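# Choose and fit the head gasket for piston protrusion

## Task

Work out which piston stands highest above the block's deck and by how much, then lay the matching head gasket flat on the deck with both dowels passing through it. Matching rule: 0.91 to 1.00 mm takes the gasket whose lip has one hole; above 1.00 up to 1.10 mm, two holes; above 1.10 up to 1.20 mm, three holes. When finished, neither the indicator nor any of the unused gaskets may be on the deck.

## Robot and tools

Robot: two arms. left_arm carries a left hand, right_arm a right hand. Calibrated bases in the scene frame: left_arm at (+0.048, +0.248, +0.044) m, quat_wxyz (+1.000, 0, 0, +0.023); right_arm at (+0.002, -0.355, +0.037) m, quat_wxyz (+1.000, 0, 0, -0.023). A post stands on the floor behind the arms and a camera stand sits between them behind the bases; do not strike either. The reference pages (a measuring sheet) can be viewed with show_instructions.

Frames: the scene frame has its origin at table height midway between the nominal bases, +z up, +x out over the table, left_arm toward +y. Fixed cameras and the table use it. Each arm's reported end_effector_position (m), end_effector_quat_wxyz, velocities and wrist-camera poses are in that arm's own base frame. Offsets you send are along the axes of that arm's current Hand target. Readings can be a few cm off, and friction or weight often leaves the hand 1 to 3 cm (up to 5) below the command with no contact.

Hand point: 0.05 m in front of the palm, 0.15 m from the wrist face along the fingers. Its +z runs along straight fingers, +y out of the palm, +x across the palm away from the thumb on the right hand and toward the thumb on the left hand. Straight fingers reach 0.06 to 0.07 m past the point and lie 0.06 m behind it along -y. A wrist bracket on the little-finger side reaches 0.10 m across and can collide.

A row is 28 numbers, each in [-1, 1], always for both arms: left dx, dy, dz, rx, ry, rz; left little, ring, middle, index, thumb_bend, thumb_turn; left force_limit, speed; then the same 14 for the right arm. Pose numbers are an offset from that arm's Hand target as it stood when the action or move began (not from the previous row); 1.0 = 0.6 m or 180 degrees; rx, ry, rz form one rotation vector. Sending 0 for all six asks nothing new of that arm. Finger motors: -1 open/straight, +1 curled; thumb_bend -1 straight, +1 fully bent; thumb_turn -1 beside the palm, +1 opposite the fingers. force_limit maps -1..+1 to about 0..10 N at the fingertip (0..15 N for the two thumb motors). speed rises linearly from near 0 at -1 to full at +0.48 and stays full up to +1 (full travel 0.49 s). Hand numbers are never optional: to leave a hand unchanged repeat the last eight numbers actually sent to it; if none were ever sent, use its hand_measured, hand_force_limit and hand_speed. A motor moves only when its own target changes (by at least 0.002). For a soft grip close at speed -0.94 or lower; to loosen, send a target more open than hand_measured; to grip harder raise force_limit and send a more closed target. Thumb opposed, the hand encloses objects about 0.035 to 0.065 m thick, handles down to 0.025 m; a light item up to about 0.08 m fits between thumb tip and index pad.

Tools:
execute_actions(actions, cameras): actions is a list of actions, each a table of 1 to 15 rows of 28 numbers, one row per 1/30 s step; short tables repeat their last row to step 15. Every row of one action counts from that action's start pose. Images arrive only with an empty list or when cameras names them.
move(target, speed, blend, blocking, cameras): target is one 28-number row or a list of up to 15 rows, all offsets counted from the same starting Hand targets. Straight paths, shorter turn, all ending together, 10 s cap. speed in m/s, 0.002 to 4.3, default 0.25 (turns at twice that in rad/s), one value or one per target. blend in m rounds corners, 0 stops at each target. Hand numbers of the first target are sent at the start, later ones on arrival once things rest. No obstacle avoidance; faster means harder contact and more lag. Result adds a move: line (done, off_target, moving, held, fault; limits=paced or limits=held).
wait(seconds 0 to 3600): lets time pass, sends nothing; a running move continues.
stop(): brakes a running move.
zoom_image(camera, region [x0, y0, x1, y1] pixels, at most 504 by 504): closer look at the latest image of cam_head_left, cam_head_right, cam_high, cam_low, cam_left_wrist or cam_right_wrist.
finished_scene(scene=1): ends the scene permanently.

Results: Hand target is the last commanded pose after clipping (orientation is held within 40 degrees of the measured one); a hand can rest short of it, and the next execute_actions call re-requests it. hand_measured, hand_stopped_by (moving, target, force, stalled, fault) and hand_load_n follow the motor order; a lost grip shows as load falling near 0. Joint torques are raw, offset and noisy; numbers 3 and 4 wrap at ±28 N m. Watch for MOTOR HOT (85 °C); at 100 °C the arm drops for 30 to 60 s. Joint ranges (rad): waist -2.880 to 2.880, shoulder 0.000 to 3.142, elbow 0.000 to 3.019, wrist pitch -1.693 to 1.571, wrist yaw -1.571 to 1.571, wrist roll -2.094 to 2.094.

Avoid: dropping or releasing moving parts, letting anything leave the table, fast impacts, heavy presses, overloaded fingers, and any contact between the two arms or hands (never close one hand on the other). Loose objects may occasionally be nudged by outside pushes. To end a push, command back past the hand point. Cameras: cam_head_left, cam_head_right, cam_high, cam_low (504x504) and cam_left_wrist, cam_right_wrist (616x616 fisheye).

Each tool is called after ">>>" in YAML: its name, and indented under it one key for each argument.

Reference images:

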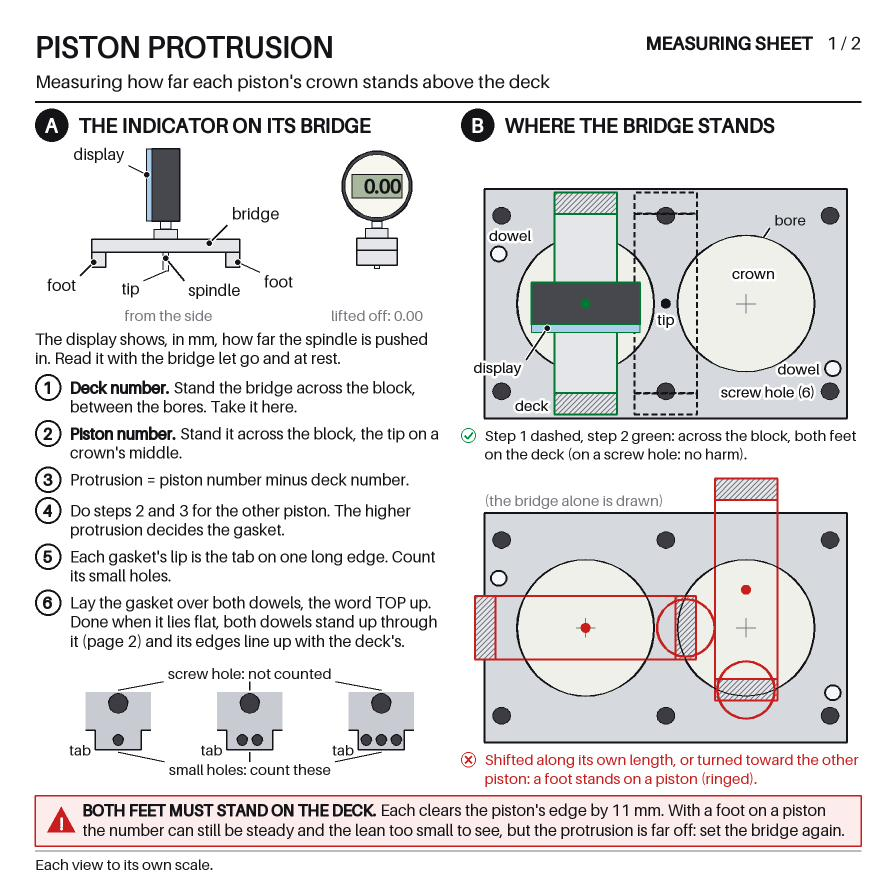

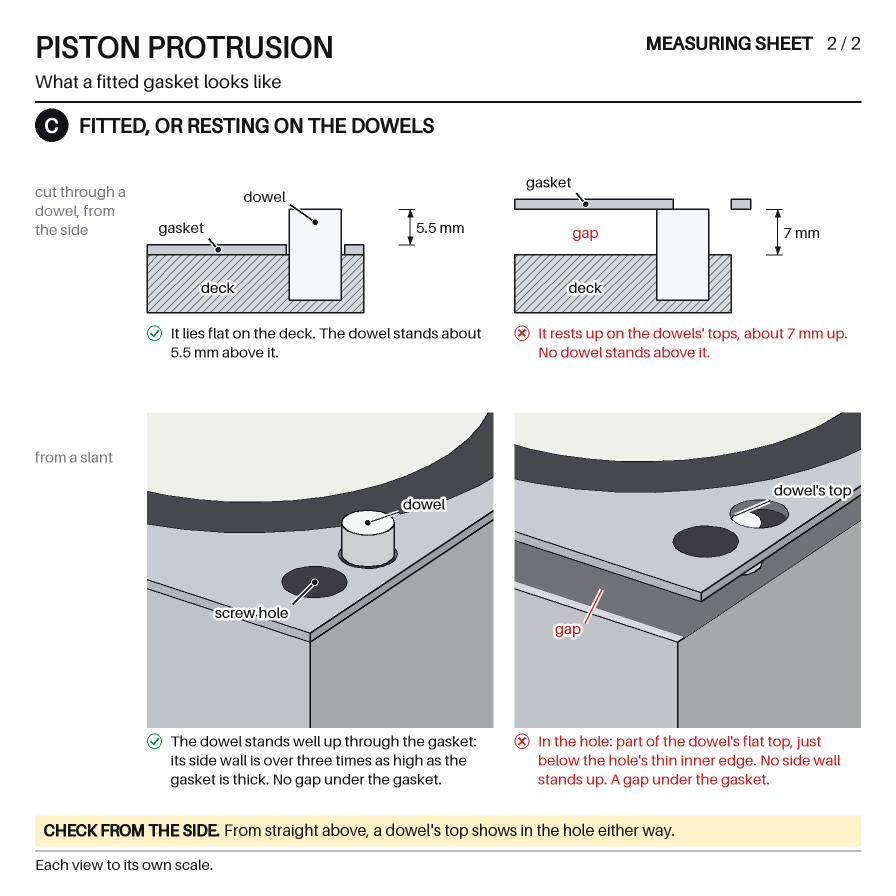

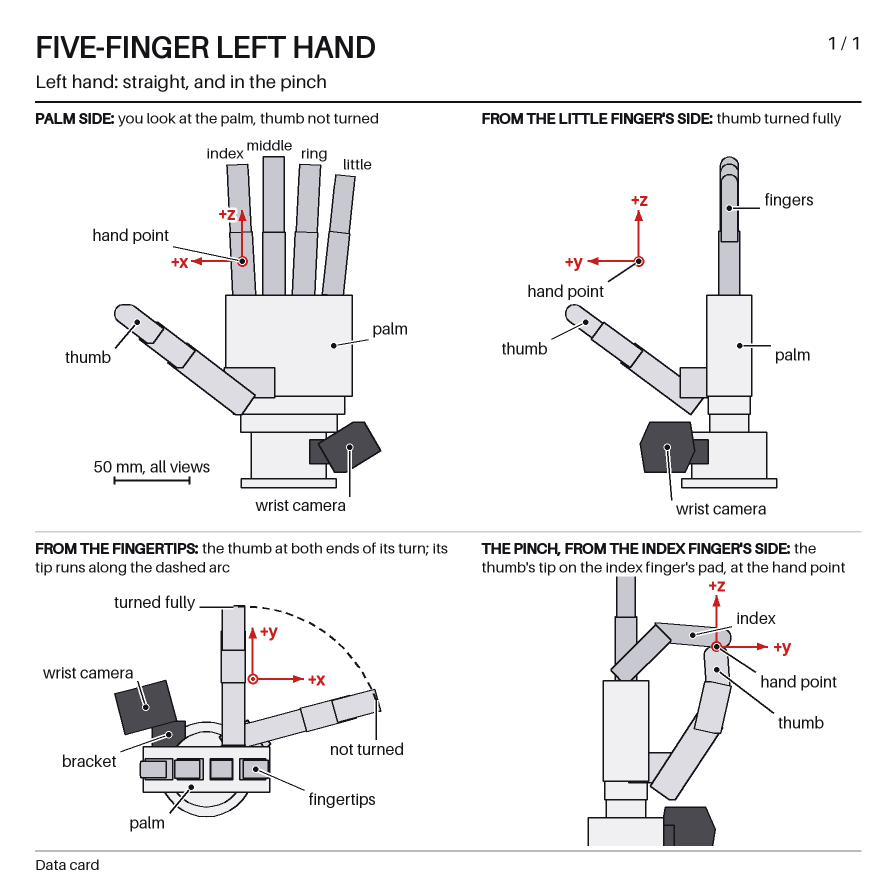

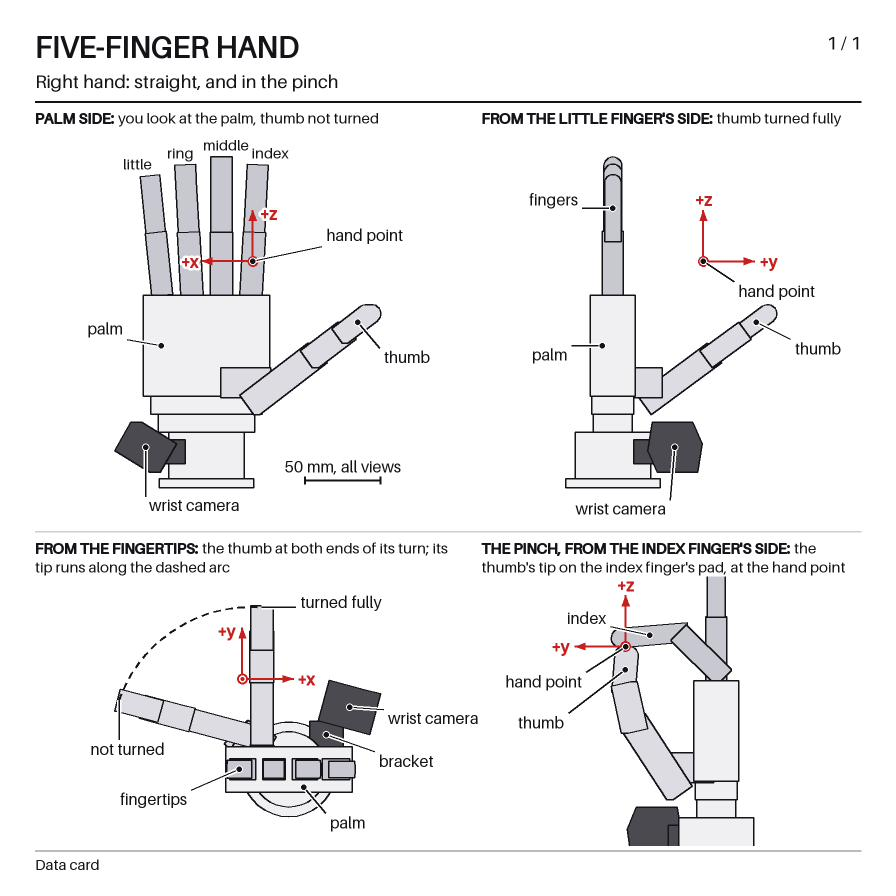

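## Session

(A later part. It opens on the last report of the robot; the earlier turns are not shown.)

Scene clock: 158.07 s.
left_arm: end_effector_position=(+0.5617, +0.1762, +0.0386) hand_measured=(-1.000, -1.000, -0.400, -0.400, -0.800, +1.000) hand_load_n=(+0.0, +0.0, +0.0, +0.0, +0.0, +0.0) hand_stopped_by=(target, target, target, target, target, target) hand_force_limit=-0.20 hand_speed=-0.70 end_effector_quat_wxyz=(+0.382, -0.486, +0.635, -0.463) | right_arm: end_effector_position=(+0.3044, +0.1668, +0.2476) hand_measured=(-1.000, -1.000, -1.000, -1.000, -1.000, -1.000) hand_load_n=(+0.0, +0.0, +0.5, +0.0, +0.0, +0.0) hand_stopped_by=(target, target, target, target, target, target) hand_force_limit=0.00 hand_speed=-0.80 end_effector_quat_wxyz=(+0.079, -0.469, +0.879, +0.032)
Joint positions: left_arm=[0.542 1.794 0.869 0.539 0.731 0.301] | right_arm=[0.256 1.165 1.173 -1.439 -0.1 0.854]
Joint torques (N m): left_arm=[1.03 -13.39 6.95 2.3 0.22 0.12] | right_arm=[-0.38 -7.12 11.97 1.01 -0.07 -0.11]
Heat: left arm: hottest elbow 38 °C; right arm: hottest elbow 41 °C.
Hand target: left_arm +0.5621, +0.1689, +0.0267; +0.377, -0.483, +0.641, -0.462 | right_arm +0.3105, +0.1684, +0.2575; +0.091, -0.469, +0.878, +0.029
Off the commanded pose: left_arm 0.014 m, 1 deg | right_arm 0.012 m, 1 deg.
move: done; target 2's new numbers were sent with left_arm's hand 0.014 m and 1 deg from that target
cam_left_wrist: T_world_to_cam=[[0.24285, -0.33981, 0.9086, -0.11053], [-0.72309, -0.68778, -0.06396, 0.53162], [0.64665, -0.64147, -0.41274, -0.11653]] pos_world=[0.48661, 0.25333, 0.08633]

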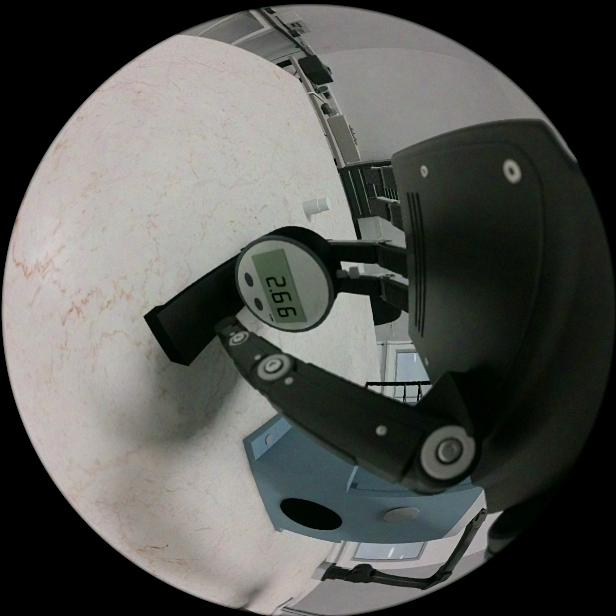

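>>> move:
  target:
    - [-0.0124,-0.3188,-0.0961,0.019,0,-0.01,-1,-1,-0.4,-0.4,-0.8,1,-0.2,-0.7,0,0,0,0,0,0,-1,-1,-1,-1,-1,-1,0.0,-0.8]
    - [-0.1022,-0.3747,-0.5522,0.019,0,-0.01,-1,-1,-0.4,-0.4,-0.8,1,-0.2,-0.7,0,0,0,0,0,0,-1,-1,-1,-1,-1,-1,0.0,-0.8]
  speed: 0.15
  blend: [0.03,0]
  cameras: ["all"]

Scene clock: 162.90 s.
left_arm: end_effector_position=(+0.3252, +0.2658, +0.3201) hand_measured=(-1.000, -1.000, -0.400, -0.400, -0.800, +1.000) hand_load_n=(+0.0, -0.5, +0.0, +0.0, +0.0, +0.0) hand_stopped_by=(target, target, target, target, target, target) hand_force_limit=-0.20 hand_speed=-0.70 end_effector_quat_wxyz=(+0.368, -0.495, +0.612, -0.496) | right_arm: end_effector_position=(+0.3044, +0.1668, +0.2476) hand_measured=(-1.000, -1.000, -1.000, -1.000, -1.000, -1.000) hand_load_n=(+0.0, +0.0, +0.5, +0.5, +0.0, +0.0) hand_stopped_by=(target, target, target, target, target, target) hand_force_limit=0.00 hand_speed=-0.80 end_effector_quat_wxyz=(+0.079, -0.469, +0.879, +0.032)
Joint positions: left_arm=[1.124 1.212 1.141 -0.833 1.263 0.839] | right_arm=[0.256 1.165 1.173 -1.439 -0.1 0.854]
Joint torques (N m): left_arm=[2.26 -7.47 15.31 0.61 0.78 0.14] | right_arm=[-0.67 -7.3 12 1.1 -0.07 -0.11]
Heat: left arm: hottest elbow 39 °C; right arm: hottest elbow 41 °C.
Hand target: left_arm +0.3303, +0.2801, +0.3397; +0.384, -0.481, +0.619, -0.487 | right_arm +0.3105, +0.1684, +0.2575; +0.091, -0.469, +0.878, +0.029
Off the commanded pose: left_arm 0.025 m, 3 deg | right_arm 0.012 m, 1 deg.
move: off_target (left_arm)
cam_left_wrist: T_world_to_cam=[[0.21873, -0.26353, 0.93953, -0.30076], [-0.72595, -0.68734, -0.02378, 0.42813], [0.65204, -0.67685, -0.34165, 0.19496]] pos_world=[0.24947, 0.34697, 0.35937]

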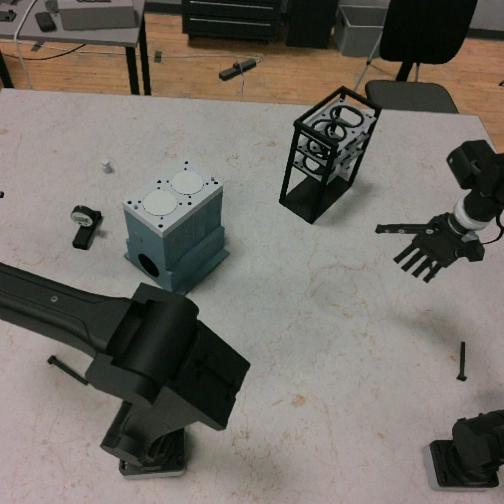

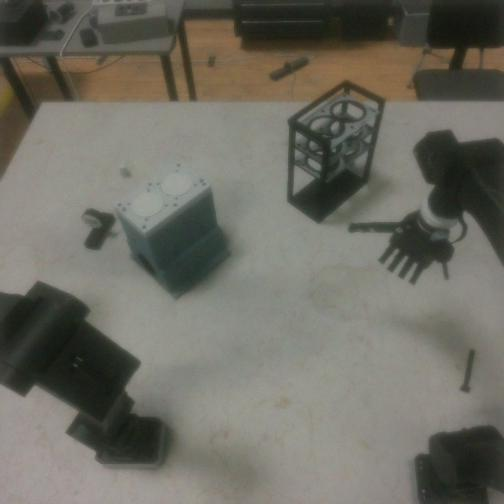

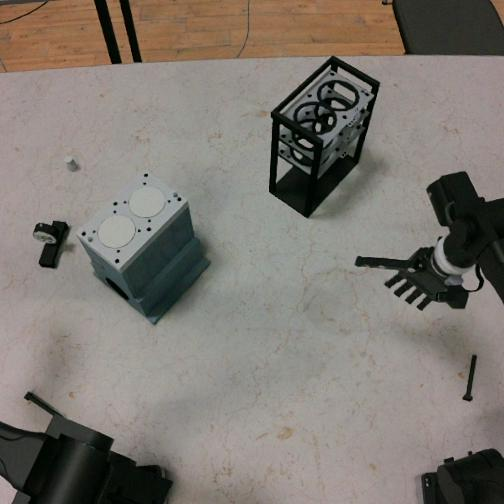

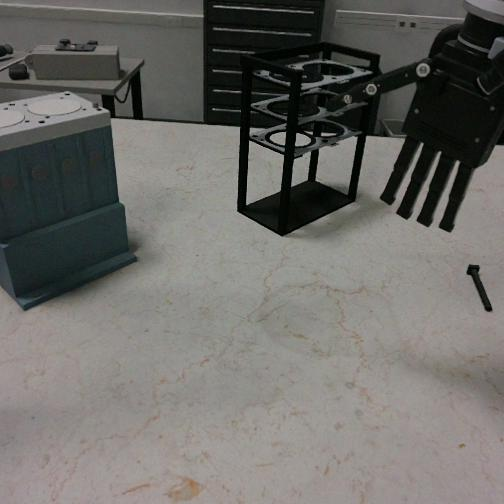

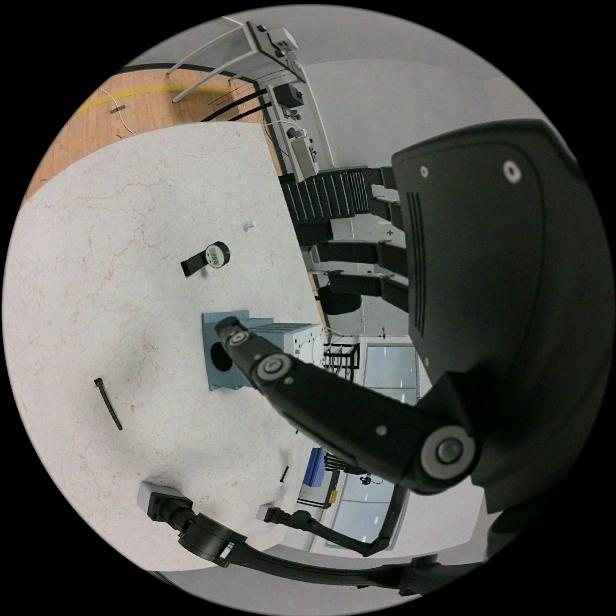

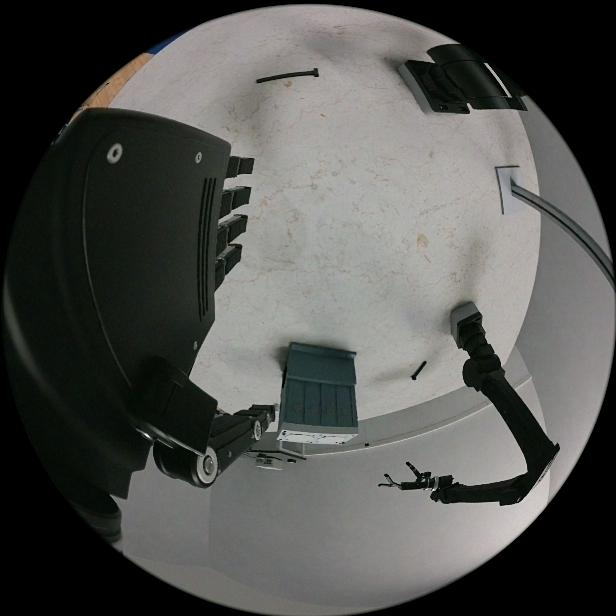

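>>> move:
  target:
    - [0,0,0,0,0,0,-1,-1,-0.4,-0.4,-0.8,1,-0.2,-0.7,0.5441,-0.2618,-0.1667,0.0551,0.0101,0.2891,-1,-1,-1,-1,-1,-1,0.0,-0.8]
  speed: 0.15
  cameras: ["all"]

>>> zoom_image:
  camera: "cam_low"
  region: [225, 30, 395, 240]

>>> zoom_image:
  camera: "cam_low"
  region: [230, 110, 370, 210]

Scene clock: 170.10 s.
left_arm: end_effector_position=(+0.3252, +0.2659, +0.3201) hand_measured=(-1.000, -1.000, -0.400, -0.400, -0.800, +1.000) hand_load_n=(+0.0, +0.0, +0.0, +0.0, +0.0, +0.0) hand_stopped_by=(target, target, target, target, target, target) hand_force_limit=-0.20 hand_speed=-0.70 end_effector_quat_wxyz=(+0.368, -0.494, +0.612, -0.496) | right_arm: end_effector_position=(+0.2461, -0.1914, +0.2841) hand_measured=(-1.000, -1.000, -1.000, -1.000, -1.000, -1.000) hand_load_n=(+0.0, +0.0, +0.0, +0.0, +0.0, +0.0) hand_stopped_by=(target, target, target, target, target, target) hand_force_limit=0.00 hand_speed=-0.80 end_effector_quat_wxyz=(+0.087, -0.025, +0.996, -0.003)
Joint positions: left_arm=[1.124 1.212 1.141 -0.833 1.263 0.839] | right_arm=[-0.937 1.141 1.249 -1.574 -0.138 0.591]
Joint torques (N m): left_arm=[2.26 -7.53 15.3 0.61 0.79 0.14] | right_arm=[-1.14 -5.48 13.98 0.49 -0.15 -0.2]
Heat: left arm: hottest elbow 40 °C; right arm: hottest elbow 41 °C.
Hand target: left_arm +0.3303, +0.2802, +0.3397; +0.384, -0.481, +0.619, -0.487 | right_arm +0.2501, -0.2003, +0.2996; +0.095, -0.028, +0.995, -0.014
Off the commanded pose: left_arm 0.025 m, 3 deg | right_arm 0.018 m, 2 deg.
move: off_target (right_arm)
cam_left_wrist: T_world_to_cam=[[0.21854, -0.26422, 0.93937, -0.30042], [-0.72605, -0.68721, -0.02438, 0.42847], [0.65199, -0.6767, -0.34202, 0.19506]] pos_world=[0.24957, 0.34707, 0.35937]
cam_right_wrist: T_world_to_cam=[[-0.27749, 0.95972, -0.04408, 0.26686], [0.69829, 0.23299, 0.67683, -0.32559], [0.65984, 0.15704, -0.73482, 0.18927]] pos_world=[0.17652, -0.20997, 0.37121]

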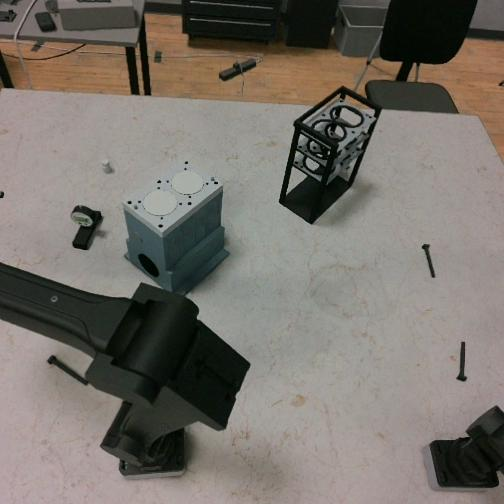

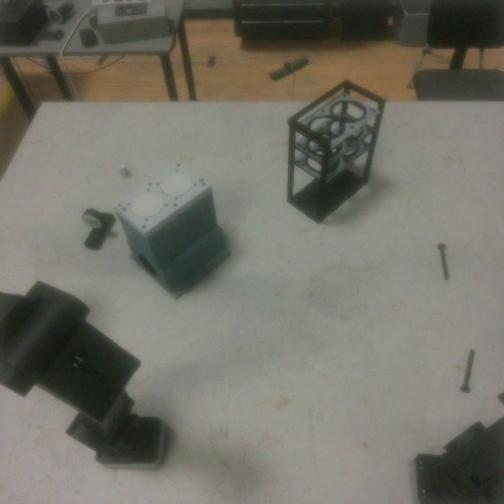

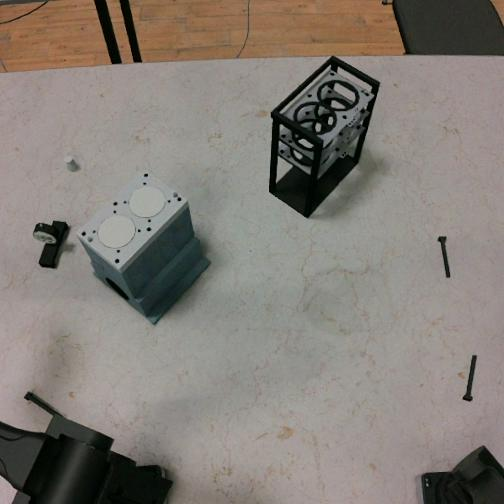

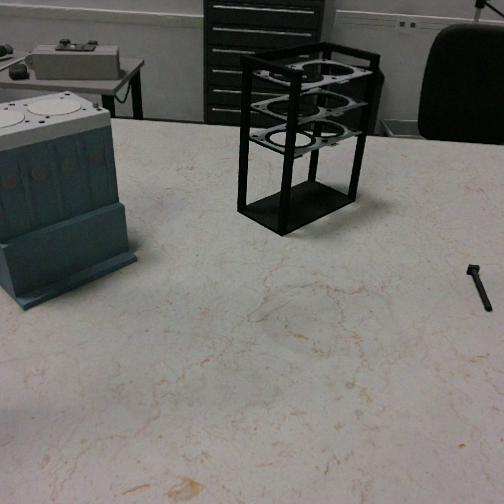

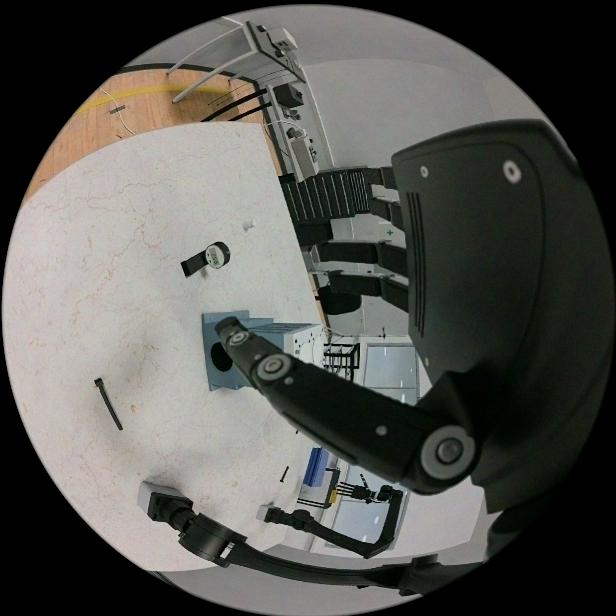

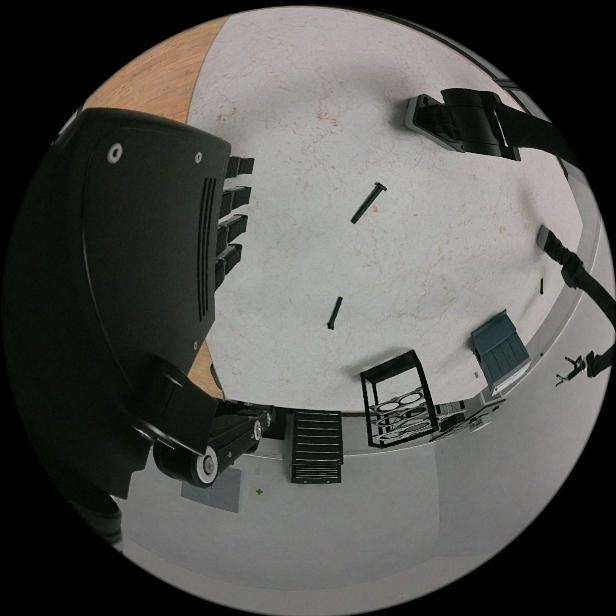

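Scaled by 2.400 from the camera's image (finer frame: 720x720).

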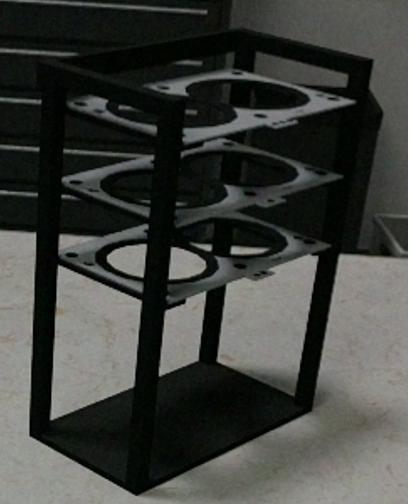

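Scaled by 3.600 from the camera's image (finer frame: 720x720).

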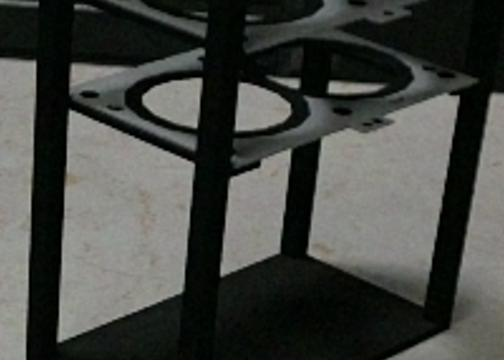

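>>> move:
  target:
    - [0.4480,-0.0665,-0.0245,-0.0012,-0.1680,-0.0396,-1,-1,-1,-1,-0.8,1,-0.2,-0.3,0,0,0,0,0,0,-1,-1,-1,-1,-1,-1,0.0,-0.8]
    - [0.8770,-0.1172,0.3200,-0.0024,-0.3365,-0.0793,-1,-1,-1,-1,-0.8,1,-0.2,-0.3,0,0,0,0,0,0,-1,-1,-1,-1,-1,-1,0.0,-0.8]
  speed: 0.18
  blend: [0.05,0]
  cameras: ["cam_head_left","cam_high","cam_left_wrist"]

Scene clock: 186.37 s.
left_arm: end_effector_position=(+0.3960, -0.2694, +0.3402) hand_measured=(-1.000, -1.000, -1.000, -1.000, -0.800, +1.000) hand_load_n=(+0.0, +0.0, +0.0, +0.0, +0.0, +0.0) hand_stopped_by=(target, target, target, target, target, target) hand_force_limit=-0.20 hand_speed=-0.30 end_effector_quat_wxyz=(-0.540, +0.711, -0.362, +0.269) | right_arm: end_effector_position=(+0.2461, -0.1914, +0.2841) hand_measured=(-1.000, -1.000, -1.000, -1.000, -1.000, -1.000) hand_load_n=(+0.0, +0.0, +0.0, +0.0, +0.0, +0.0) hand_stopped_by=(target, target, target, target, target, target) hand_force_limit=0.00 hand_speed=-0.80 end_effector_quat_wxyz=(+0.087, -0.025, +0.996, -0.003)
Joint positions: left_arm=[-0.962 1.461 1.488 -1.702 -1.294 -1.67] | right_arm=[-0.937 1.141 1.249 -1.574 -0.138 0.591]
Joint torques (N m): left_arm=[1.55 -11.93 13.9 -0.4 -0.77 -0.14] | right_arm=[-0.97 -5.36 14.06 0.57 -0.17 -0.2]
Motor temperatures (°C): left_arm=[34 31 42 31 30 28] | right_arm=[36 30 46 28 25 34]
Heat: left arm: hottest elbow 42 °C; right arm: hottest elbow 46 °C.
Hand target: left_arm +0.3999, -0.2795, +0.3604; -0.581, +0.732, -0.282, +0.218 | right_arm +0.2501, -0.2003, +0.2996; +0.095, -0.028, +0.995, -0.014
Off the commanded pose: left_arm 0.023 m, 12 deg | right_arm 0.018 m, 2 deg.
joint sent to its limit (left arm) — joint 4 (wrist pitch), lower limit. The joint targets are off in orientation, not in position.
move: off_target (left_arm)
cam_left_wrist: T_world_to_cam=[[0.39506, -0.01728, 0.91849, -0.47251], [0.06344, -0.99692, -0.04605, -0.27618], [0.91646, 0.07646, -0.39275, -0.09097]] pos_world=[0.28756, -0.27654, 0.38555]

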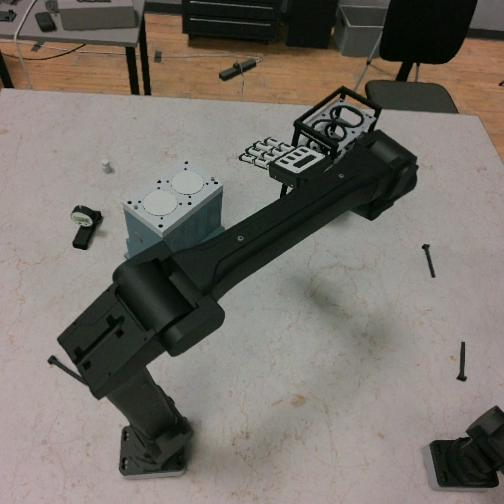

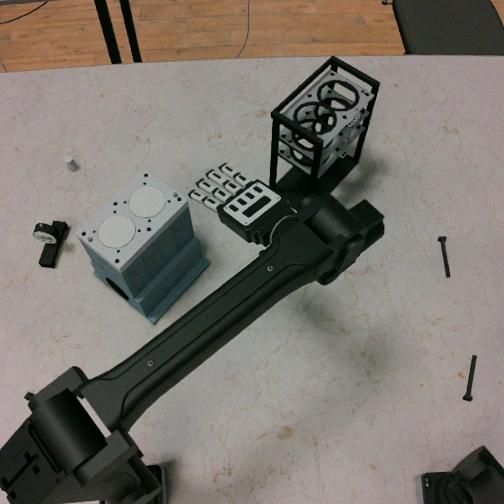

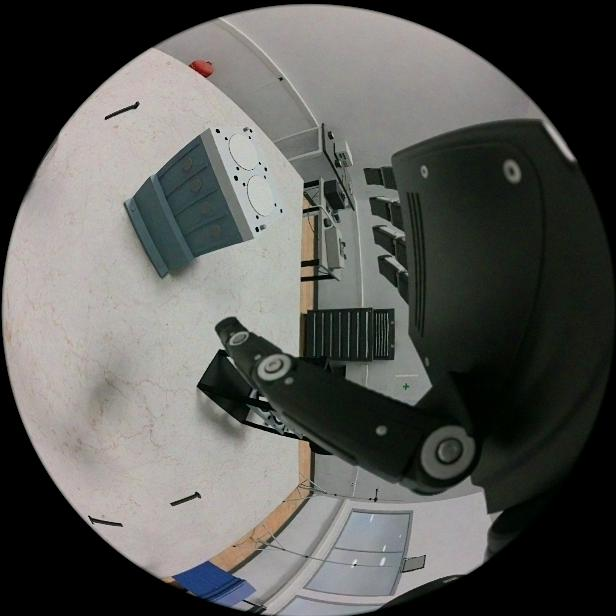

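>>> move:
  target:
    - [-0.1517,-0.0483,0,0,0,0.48,-1,-1,-1,-1,-0.8,1,-0.2,-0.3,0,0,0,0,0,0,-1,-1,-1,-1,-1,-1,0.0,-0.8]
  speed: 0.25
  cameras: ["cam_head_left","cam_left_wrist"]

Scene clock: 190.90 s.
left_arm: end_effector_position=(+0.3446, -0.2165, +0.3873) hand_measured=(-1.000, -1.000, -1.000, -1.000, -0.800, +1.000) hand_load_n=(+0.0, -0.5, -0.5, +0.0, +0.0, +0.5) hand_stopped_by=(target, target, target, target, target, target) hand_force_limit=-0.20 hand_speed=-0.30 end_effector_quat_wxyz=(+0.587, -0.283, +0.748, +0.127) | right_arm: end_effector_position=(+0.2461, -0.1914, +0.2841) hand_measured=(-1.000, -1.000, -1.000, -1.000, -1.000, -1.000) hand_load_n=(+0.0, +0.0, +0.0, +0.0, +0.0, +0.0) hand_stopped_by=(target, target, target, target, target, target) hand_force_limit=0.00 hand_speed=-0.80 end_effector_quat_wxyz=(+0.087, -0.025, +0.996, -0.003)
Joint positions: left_arm=[-1.004 1.457 1.558 -1.702 -1.288 -0.18] | right_arm=[-0.937 1.141 1.249 -1.574 -0.138 0.591]
Joint torques (N m): left_arm=[0.85 -13.74 8.16 -0.32 -0.97 0.16] | right_arm=[-1.08 -5.6 14.08 0.59 -0.18 -0.19]
Heat: left arm: hottest elbow 42 °C; right arm: hottest elbow 47 °C.
Hand target: left_arm +0.3367, -0.2142, +0.3894; +0.573, -0.341, +0.706, +0.238 | right_arm +0.2501, -0.2003, +0.2996; +0.095, -0.028, +0.995, -0.014
Off the commanded pose: left_arm 0.009 m, 15 deg | right_arm 0.018 m, 2 deg.
joint sent to its limit (left arm) — joint 4 (wrist pitch), lower limit. The joint targets are off in orientation, not in position.
move: off_target (left_arm)
cam_left_wrist: T_world_to_cam=[[0.55613, -0.82469, -0.10301, -0.32923], [-0.64283, -0.34828, -0.68225, 0.41219], [0.52677, 0.44564, -0.72383, 0.31299]] pos_world=[0.28319, -0.26743, 0.47385]

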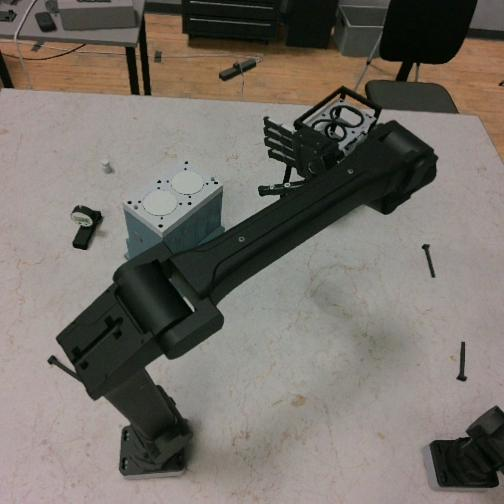

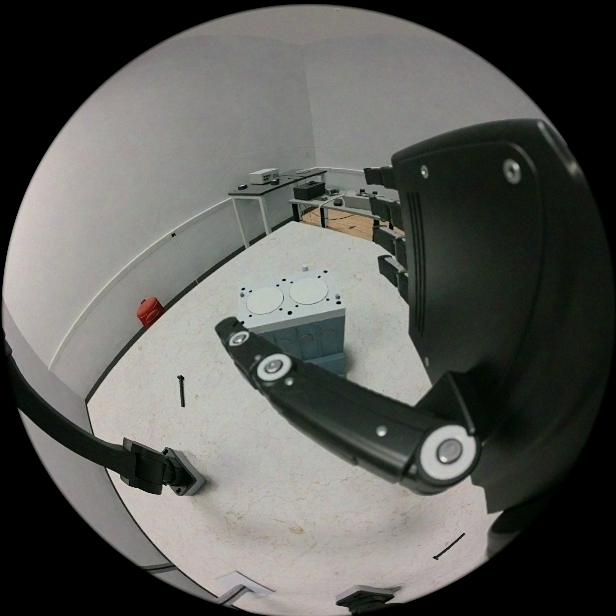

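>>> move:
  target:
    - [-0.1517,-0.0483,0,-0.0571,-0.0598,0.5153,-1,-1,-1,-1,-0.8,1,-0.2,-0.3,0,0,0,0,0,0,-1,-1,-1,-1,-1,-1,0.0,-0.8]
  speed: 0.25
  cameras: ["all"]

Scene clock: 195.73 s.
left_arm: end_effector_position=(+0.3698, -0.2232, +0.4765) hand_measured=(-1.000, -1.000, -1.000, -1.000, -0.800, +1.000) hand_load_n=(+0.0, +0.0, +0.0, +0.0, +0.0, +0.0) hand_stopped_by=(target, target, target, target, target, target) hand_force_limit=-0.20 hand_speed=-0.30 end_effector_quat_wxyz=(+0.345, +0.338, +0.629, +0.610) | right_arm: end_effector_position=(+0.2461, -0.1914, +0.2841) hand_measured=(-1.000, -1.000, -1.000, -1.000, -1.000, -1.000) hand_load_n=(+0.0, +0.0, +0.0, +0.0, -0.5, +0.0) hand_stopped_by=(target, target, target, target, target, target) hand_force_limit=0.00 hand_speed=-0.80 end_effector_quat_wxyz=(+0.087, -0.025, +0.996, -0.003)
Joint positions: left_arm=[-1.011 1.468 1.413 -1.702 -1.552 1.364] | right_arm=[-0.937 1.141 1.249 -1.574 -0.138 0.591]
Joint torques (N m): left_arm=[2.73 -13.86 8.34 -0.46 -1 0.13] | right_arm=[-0.97 -5.54 14.08 0.54 -0.15 -0.21]
Heat: left arm: hottest elbow 41 °C; right arm: hottest elbow 48 °C.
Hand target: left_arm +0.3688, -0.2142, +0.4794; +0.251, +0.252, +0.661, +0.661 | right_arm +0.2501, -0.2003, +0.2996; +0.095, -0.028, +0.995, -0.014
Off the commanded pose: left_arm 0.010 m, 16 deg | right_arm 0.018 m, 2 deg.
joint sent to its limit (left arm) — joint 4 (wrist pitch), lower limit. The joint targets are off in orientation, not in position.
move: off_target (left_arm)
cam_left_wrist: T_world_to_cam=[[-0.09404, 0.20122, -0.97502, 0.54536], [-0.87912, 0.44284, 0.17619, 0.34178], [0.46723, 0.87373, 0.13525, 0.07546]] pos_world=[0.3165, -0.32703, 0.46131]
cam_right_wrist: T_world_to_cam=[[-0.27749, 0.95972, -0.04408, 0.26686], [0.69829, 0.23299, 0.67683, -0.32559], [0.65984, 0.15704, -0.73482, 0.18927]] pos_world=[0.17652, -0.20997, 0.37121]

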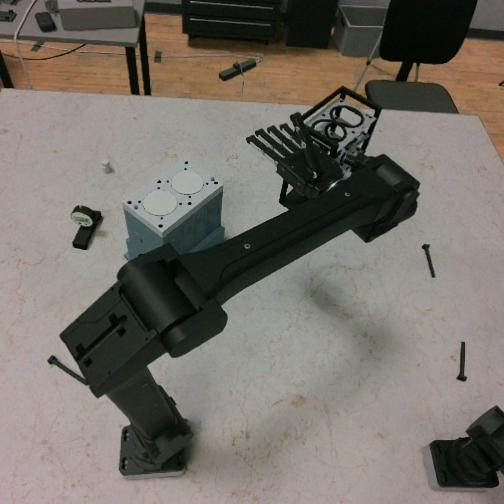

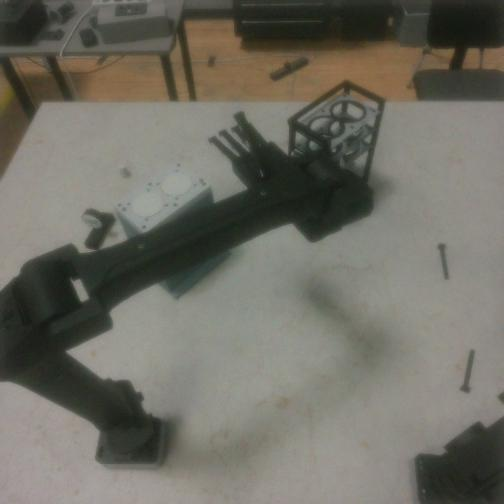

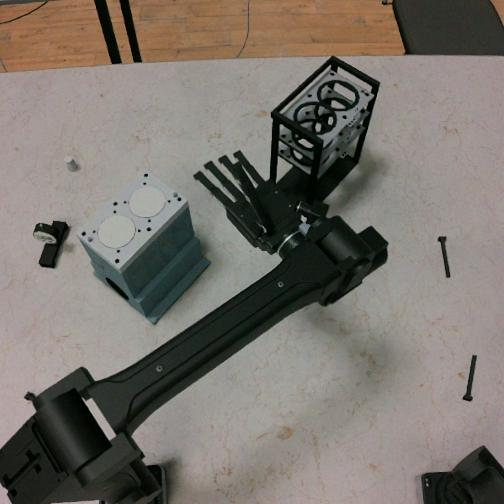

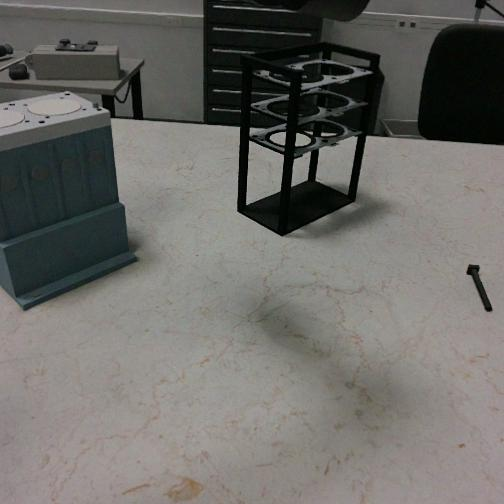

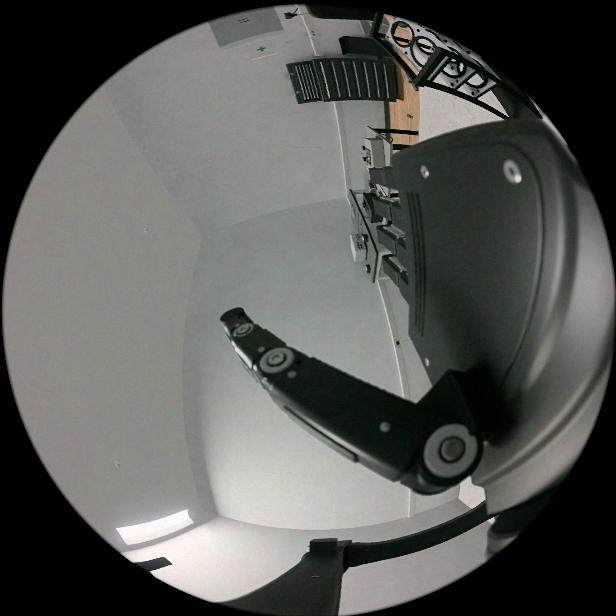

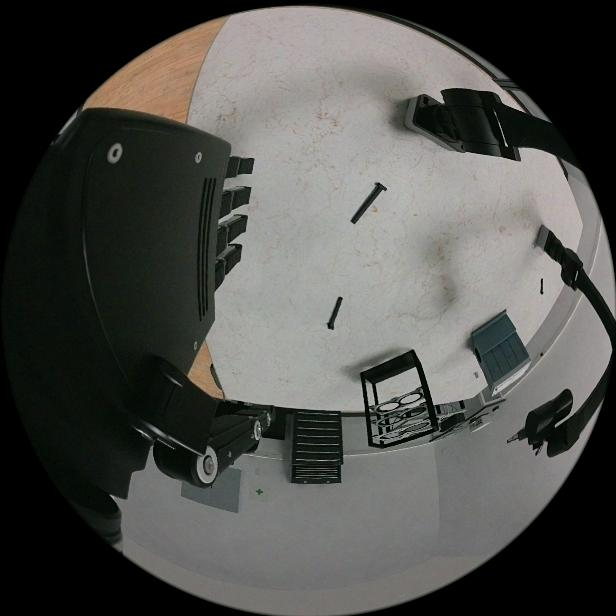

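>>> wait:
  seconds: 0.1
  cameras: ["all"]

Scene clock: 197.37 s.
left_arm: end_effector_position=(+0.3698, -0.2232, +0.4766) hand_measured=(-1.000, -1.000, -1.000, -1.000, -0.800, +1.000) hand_load_n=(+0.0, +0.0, +0.0, +0.0, -0.5, +0.0) hand_stopped_by=(target, target, target, target, target, target) hand_force_limit=-0.20 hand_speed=-0.30 end_effector_quat_wxyz=(+0.344, +0.338, +0.629, +0.610) | right_arm: end_effector_position=(+0.2461, -0.1914, +0.2841) hand_measured=(-1.000, -1.000, -1.000, -1.000, -1.000, -1.000) hand_load_n=(+0.0, +0.0, +0.0, +0.0, +0.0, +0.0) hand_stopped_by=(target, target, target, target, target, target) hand_force_limit=0.00 hand_speed=-0.80 end_effector_quat_wxyz=(+0.087, -0.025, +0.996, -0.003)
Joint positions: left_arm=[-1.011 1.468 1.413 -1.702 -1.552 1.365] | right_arm=[-0.937 1.141 1.249 -1.574 -0.138 0.591]
Joint torques (N m): left_arm=[2.78 -13.8 8.32 -0.46 -1 0.12] | right_arm=[-1.08 -5.48 14.08 0.55 -0.16 -0.19]
Heat: left arm: hottest elbow 41 °C; right arm: hottest elbow 48 °C.
Hand target: left_arm +0.3688, -0.2142, +0.4794; +0.251, +0.252, +0.661, +0.661 | right_arm +0.2501, -0.2003, +0.2996; +0.095, -0.028, +0.995, -0.014
Off the commanded pose: left_arm 0.010 m, 16 deg | right_arm 0.018 m, 2 deg.
wait: 0.10 s; at rest from the start
cam_left_wrist: T_world_to_cam=[[-0.09439, 0.20186, -0.97486, 0.5456], [-0.87904, 0.44277, 0.17679, 0.34145], [0.46732, 0.87362, 0.13565, 0.07522]] pos_world=[0.3165, -0.32702, 0.46131]
cam_right_wrist: T_world_to_cam=[[-0.27749, 0.95972, -0.04408, 0.26686], [0.69829, 0.23299, 0.67683, -0.32559], [0.65984, 0.15704, -0.73482, 0.18927]] pos_world=[0.17652, -0.20997, 0.37121]

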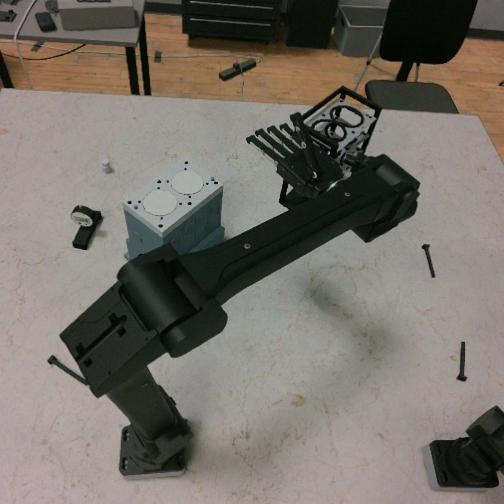

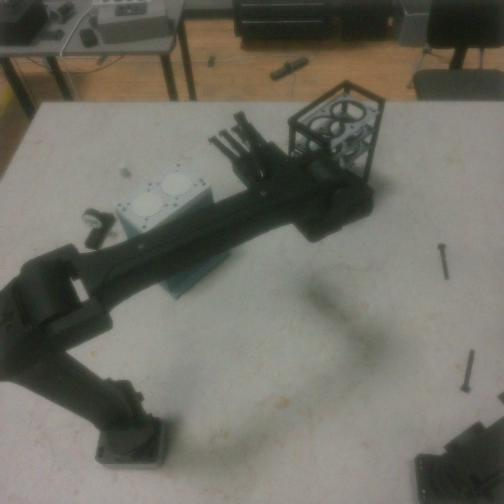

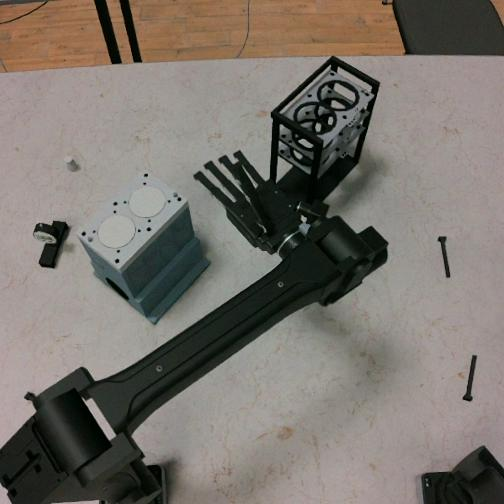

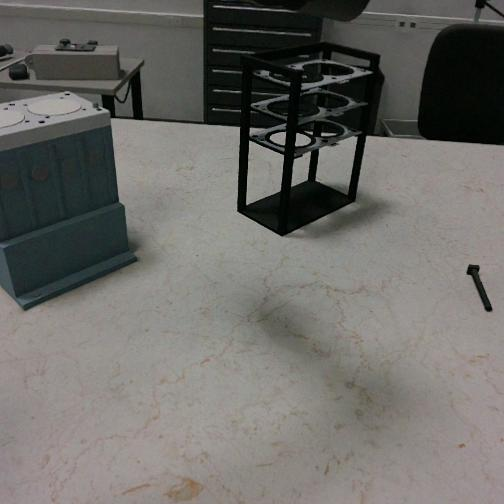

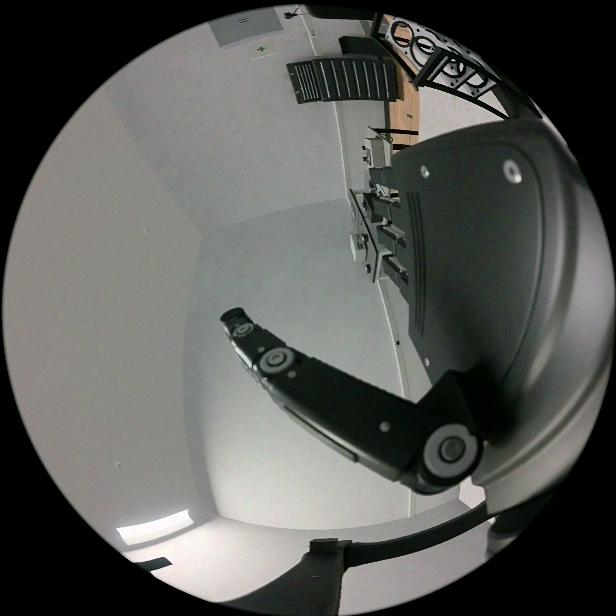

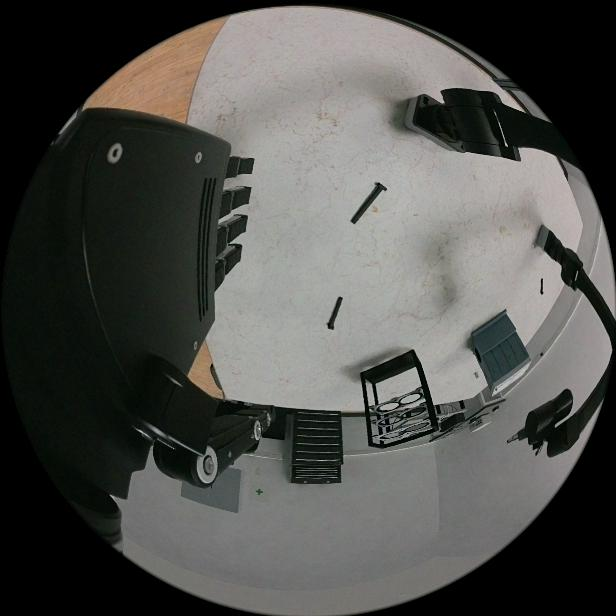

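>>> zoom_image:
  camera: "cam_low"
  region: [230, 30, 390, 190]

>>> zoom_image:
  camera: "cam_high"
  region: [260, 50, 390, 180]

Scaled by 3.150 from the camera's image (finer frame: 720x720).

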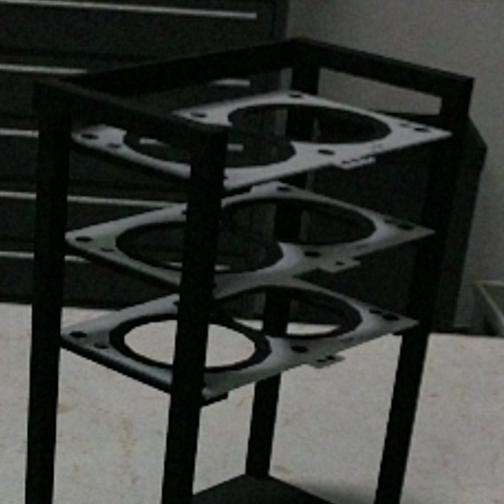

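Scaled by 3.877 from the camera's image (finer frame: 720x720).

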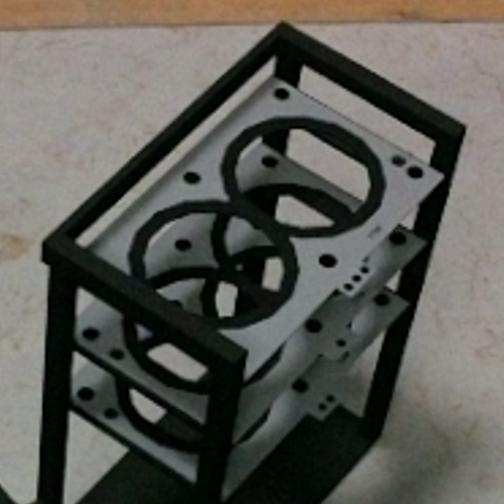

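>>> move:
  target:
    - [0.1375,-0.065,0.132,0,0,-0.5,-1,-1,-1,-1,-0.8,1,-0.2,-0.3,0,0,0,0,0,0,-1,-1,-1,-1,-1,-1,0.0,-0.8]
    - [0.3288,-0.0983,0.2967,0.156,0,-0.988,-1,-1,-1,-1,-0.8,1,-0.2,-0.3,0,0,0,0,0,0,-1,-1,-1,-1,-1,-1,0.0,-0.8]
  speed: 0.3
  blend: 0.03
  cameras: ["cam_high"]

Scene clock: 209.97 s.
left_arm: end_effector_position=(+0.3403, +0.0467, +0.4229) hand_measured=(-1.000, -1.000, -1.000, -1.000, -0.800, +1.000) hand_load_n=(+0.0, +0.0, +0.0, +0.0, +0.0, +0.0) hand_stopped_by=(target, target, target, target, target, target) hand_force_limit=-0.20 hand_speed=-0.30 end_effector_quat_wxyz=(+0.613, -0.611, +0.361, -0.348) | right_arm: end_effector_position=(+0.2461, -0.1914, +0.2841) hand_measured=(-1.000, -1.000, -1.000, -1.000, -1.000, -1.000) hand_load_n=(+0.0, +0.0, +0.0, +0.0, +0.0, +0.0) hand_stopped_by=(target, target, target, target, target, target) hand_force_limit=0.00 hand_speed=-0.80 end_effector_quat_wxyz=(+0.087, -0.025, +0.996, -0.003)
Joint positions: left_arm=[-0.149 0.495 0.801 -0.313 -0.67 0.013] | right_arm=[-0.937 1.141 1.249 -1.574 -0.138 0.591]
Joint torques (N m): left_arm=[2.84 0.21 9.69 2.22 0.09 -0.13] | right_arm=[-1.03 -5.54 14.05 0.58 -0.17 -0.2]
Heat: left arm: hottest elbow 40 °C; right arm: hottest elbow 50 °C.
Hand target: left_arm +0.3394, +0.0500, +0.4205; +0.614, -0.614, +0.351, -0.351 | right_arm +0.2501, -0.2003, +0.2996; +0.095, -0.028, +0.995, -0.014
Off the commanded pose: left_arm 0.004 m, 1 deg | right_arm 0.018 m, 2 deg.
move: done

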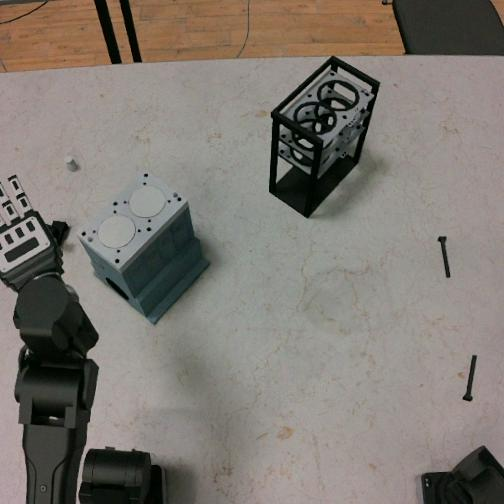

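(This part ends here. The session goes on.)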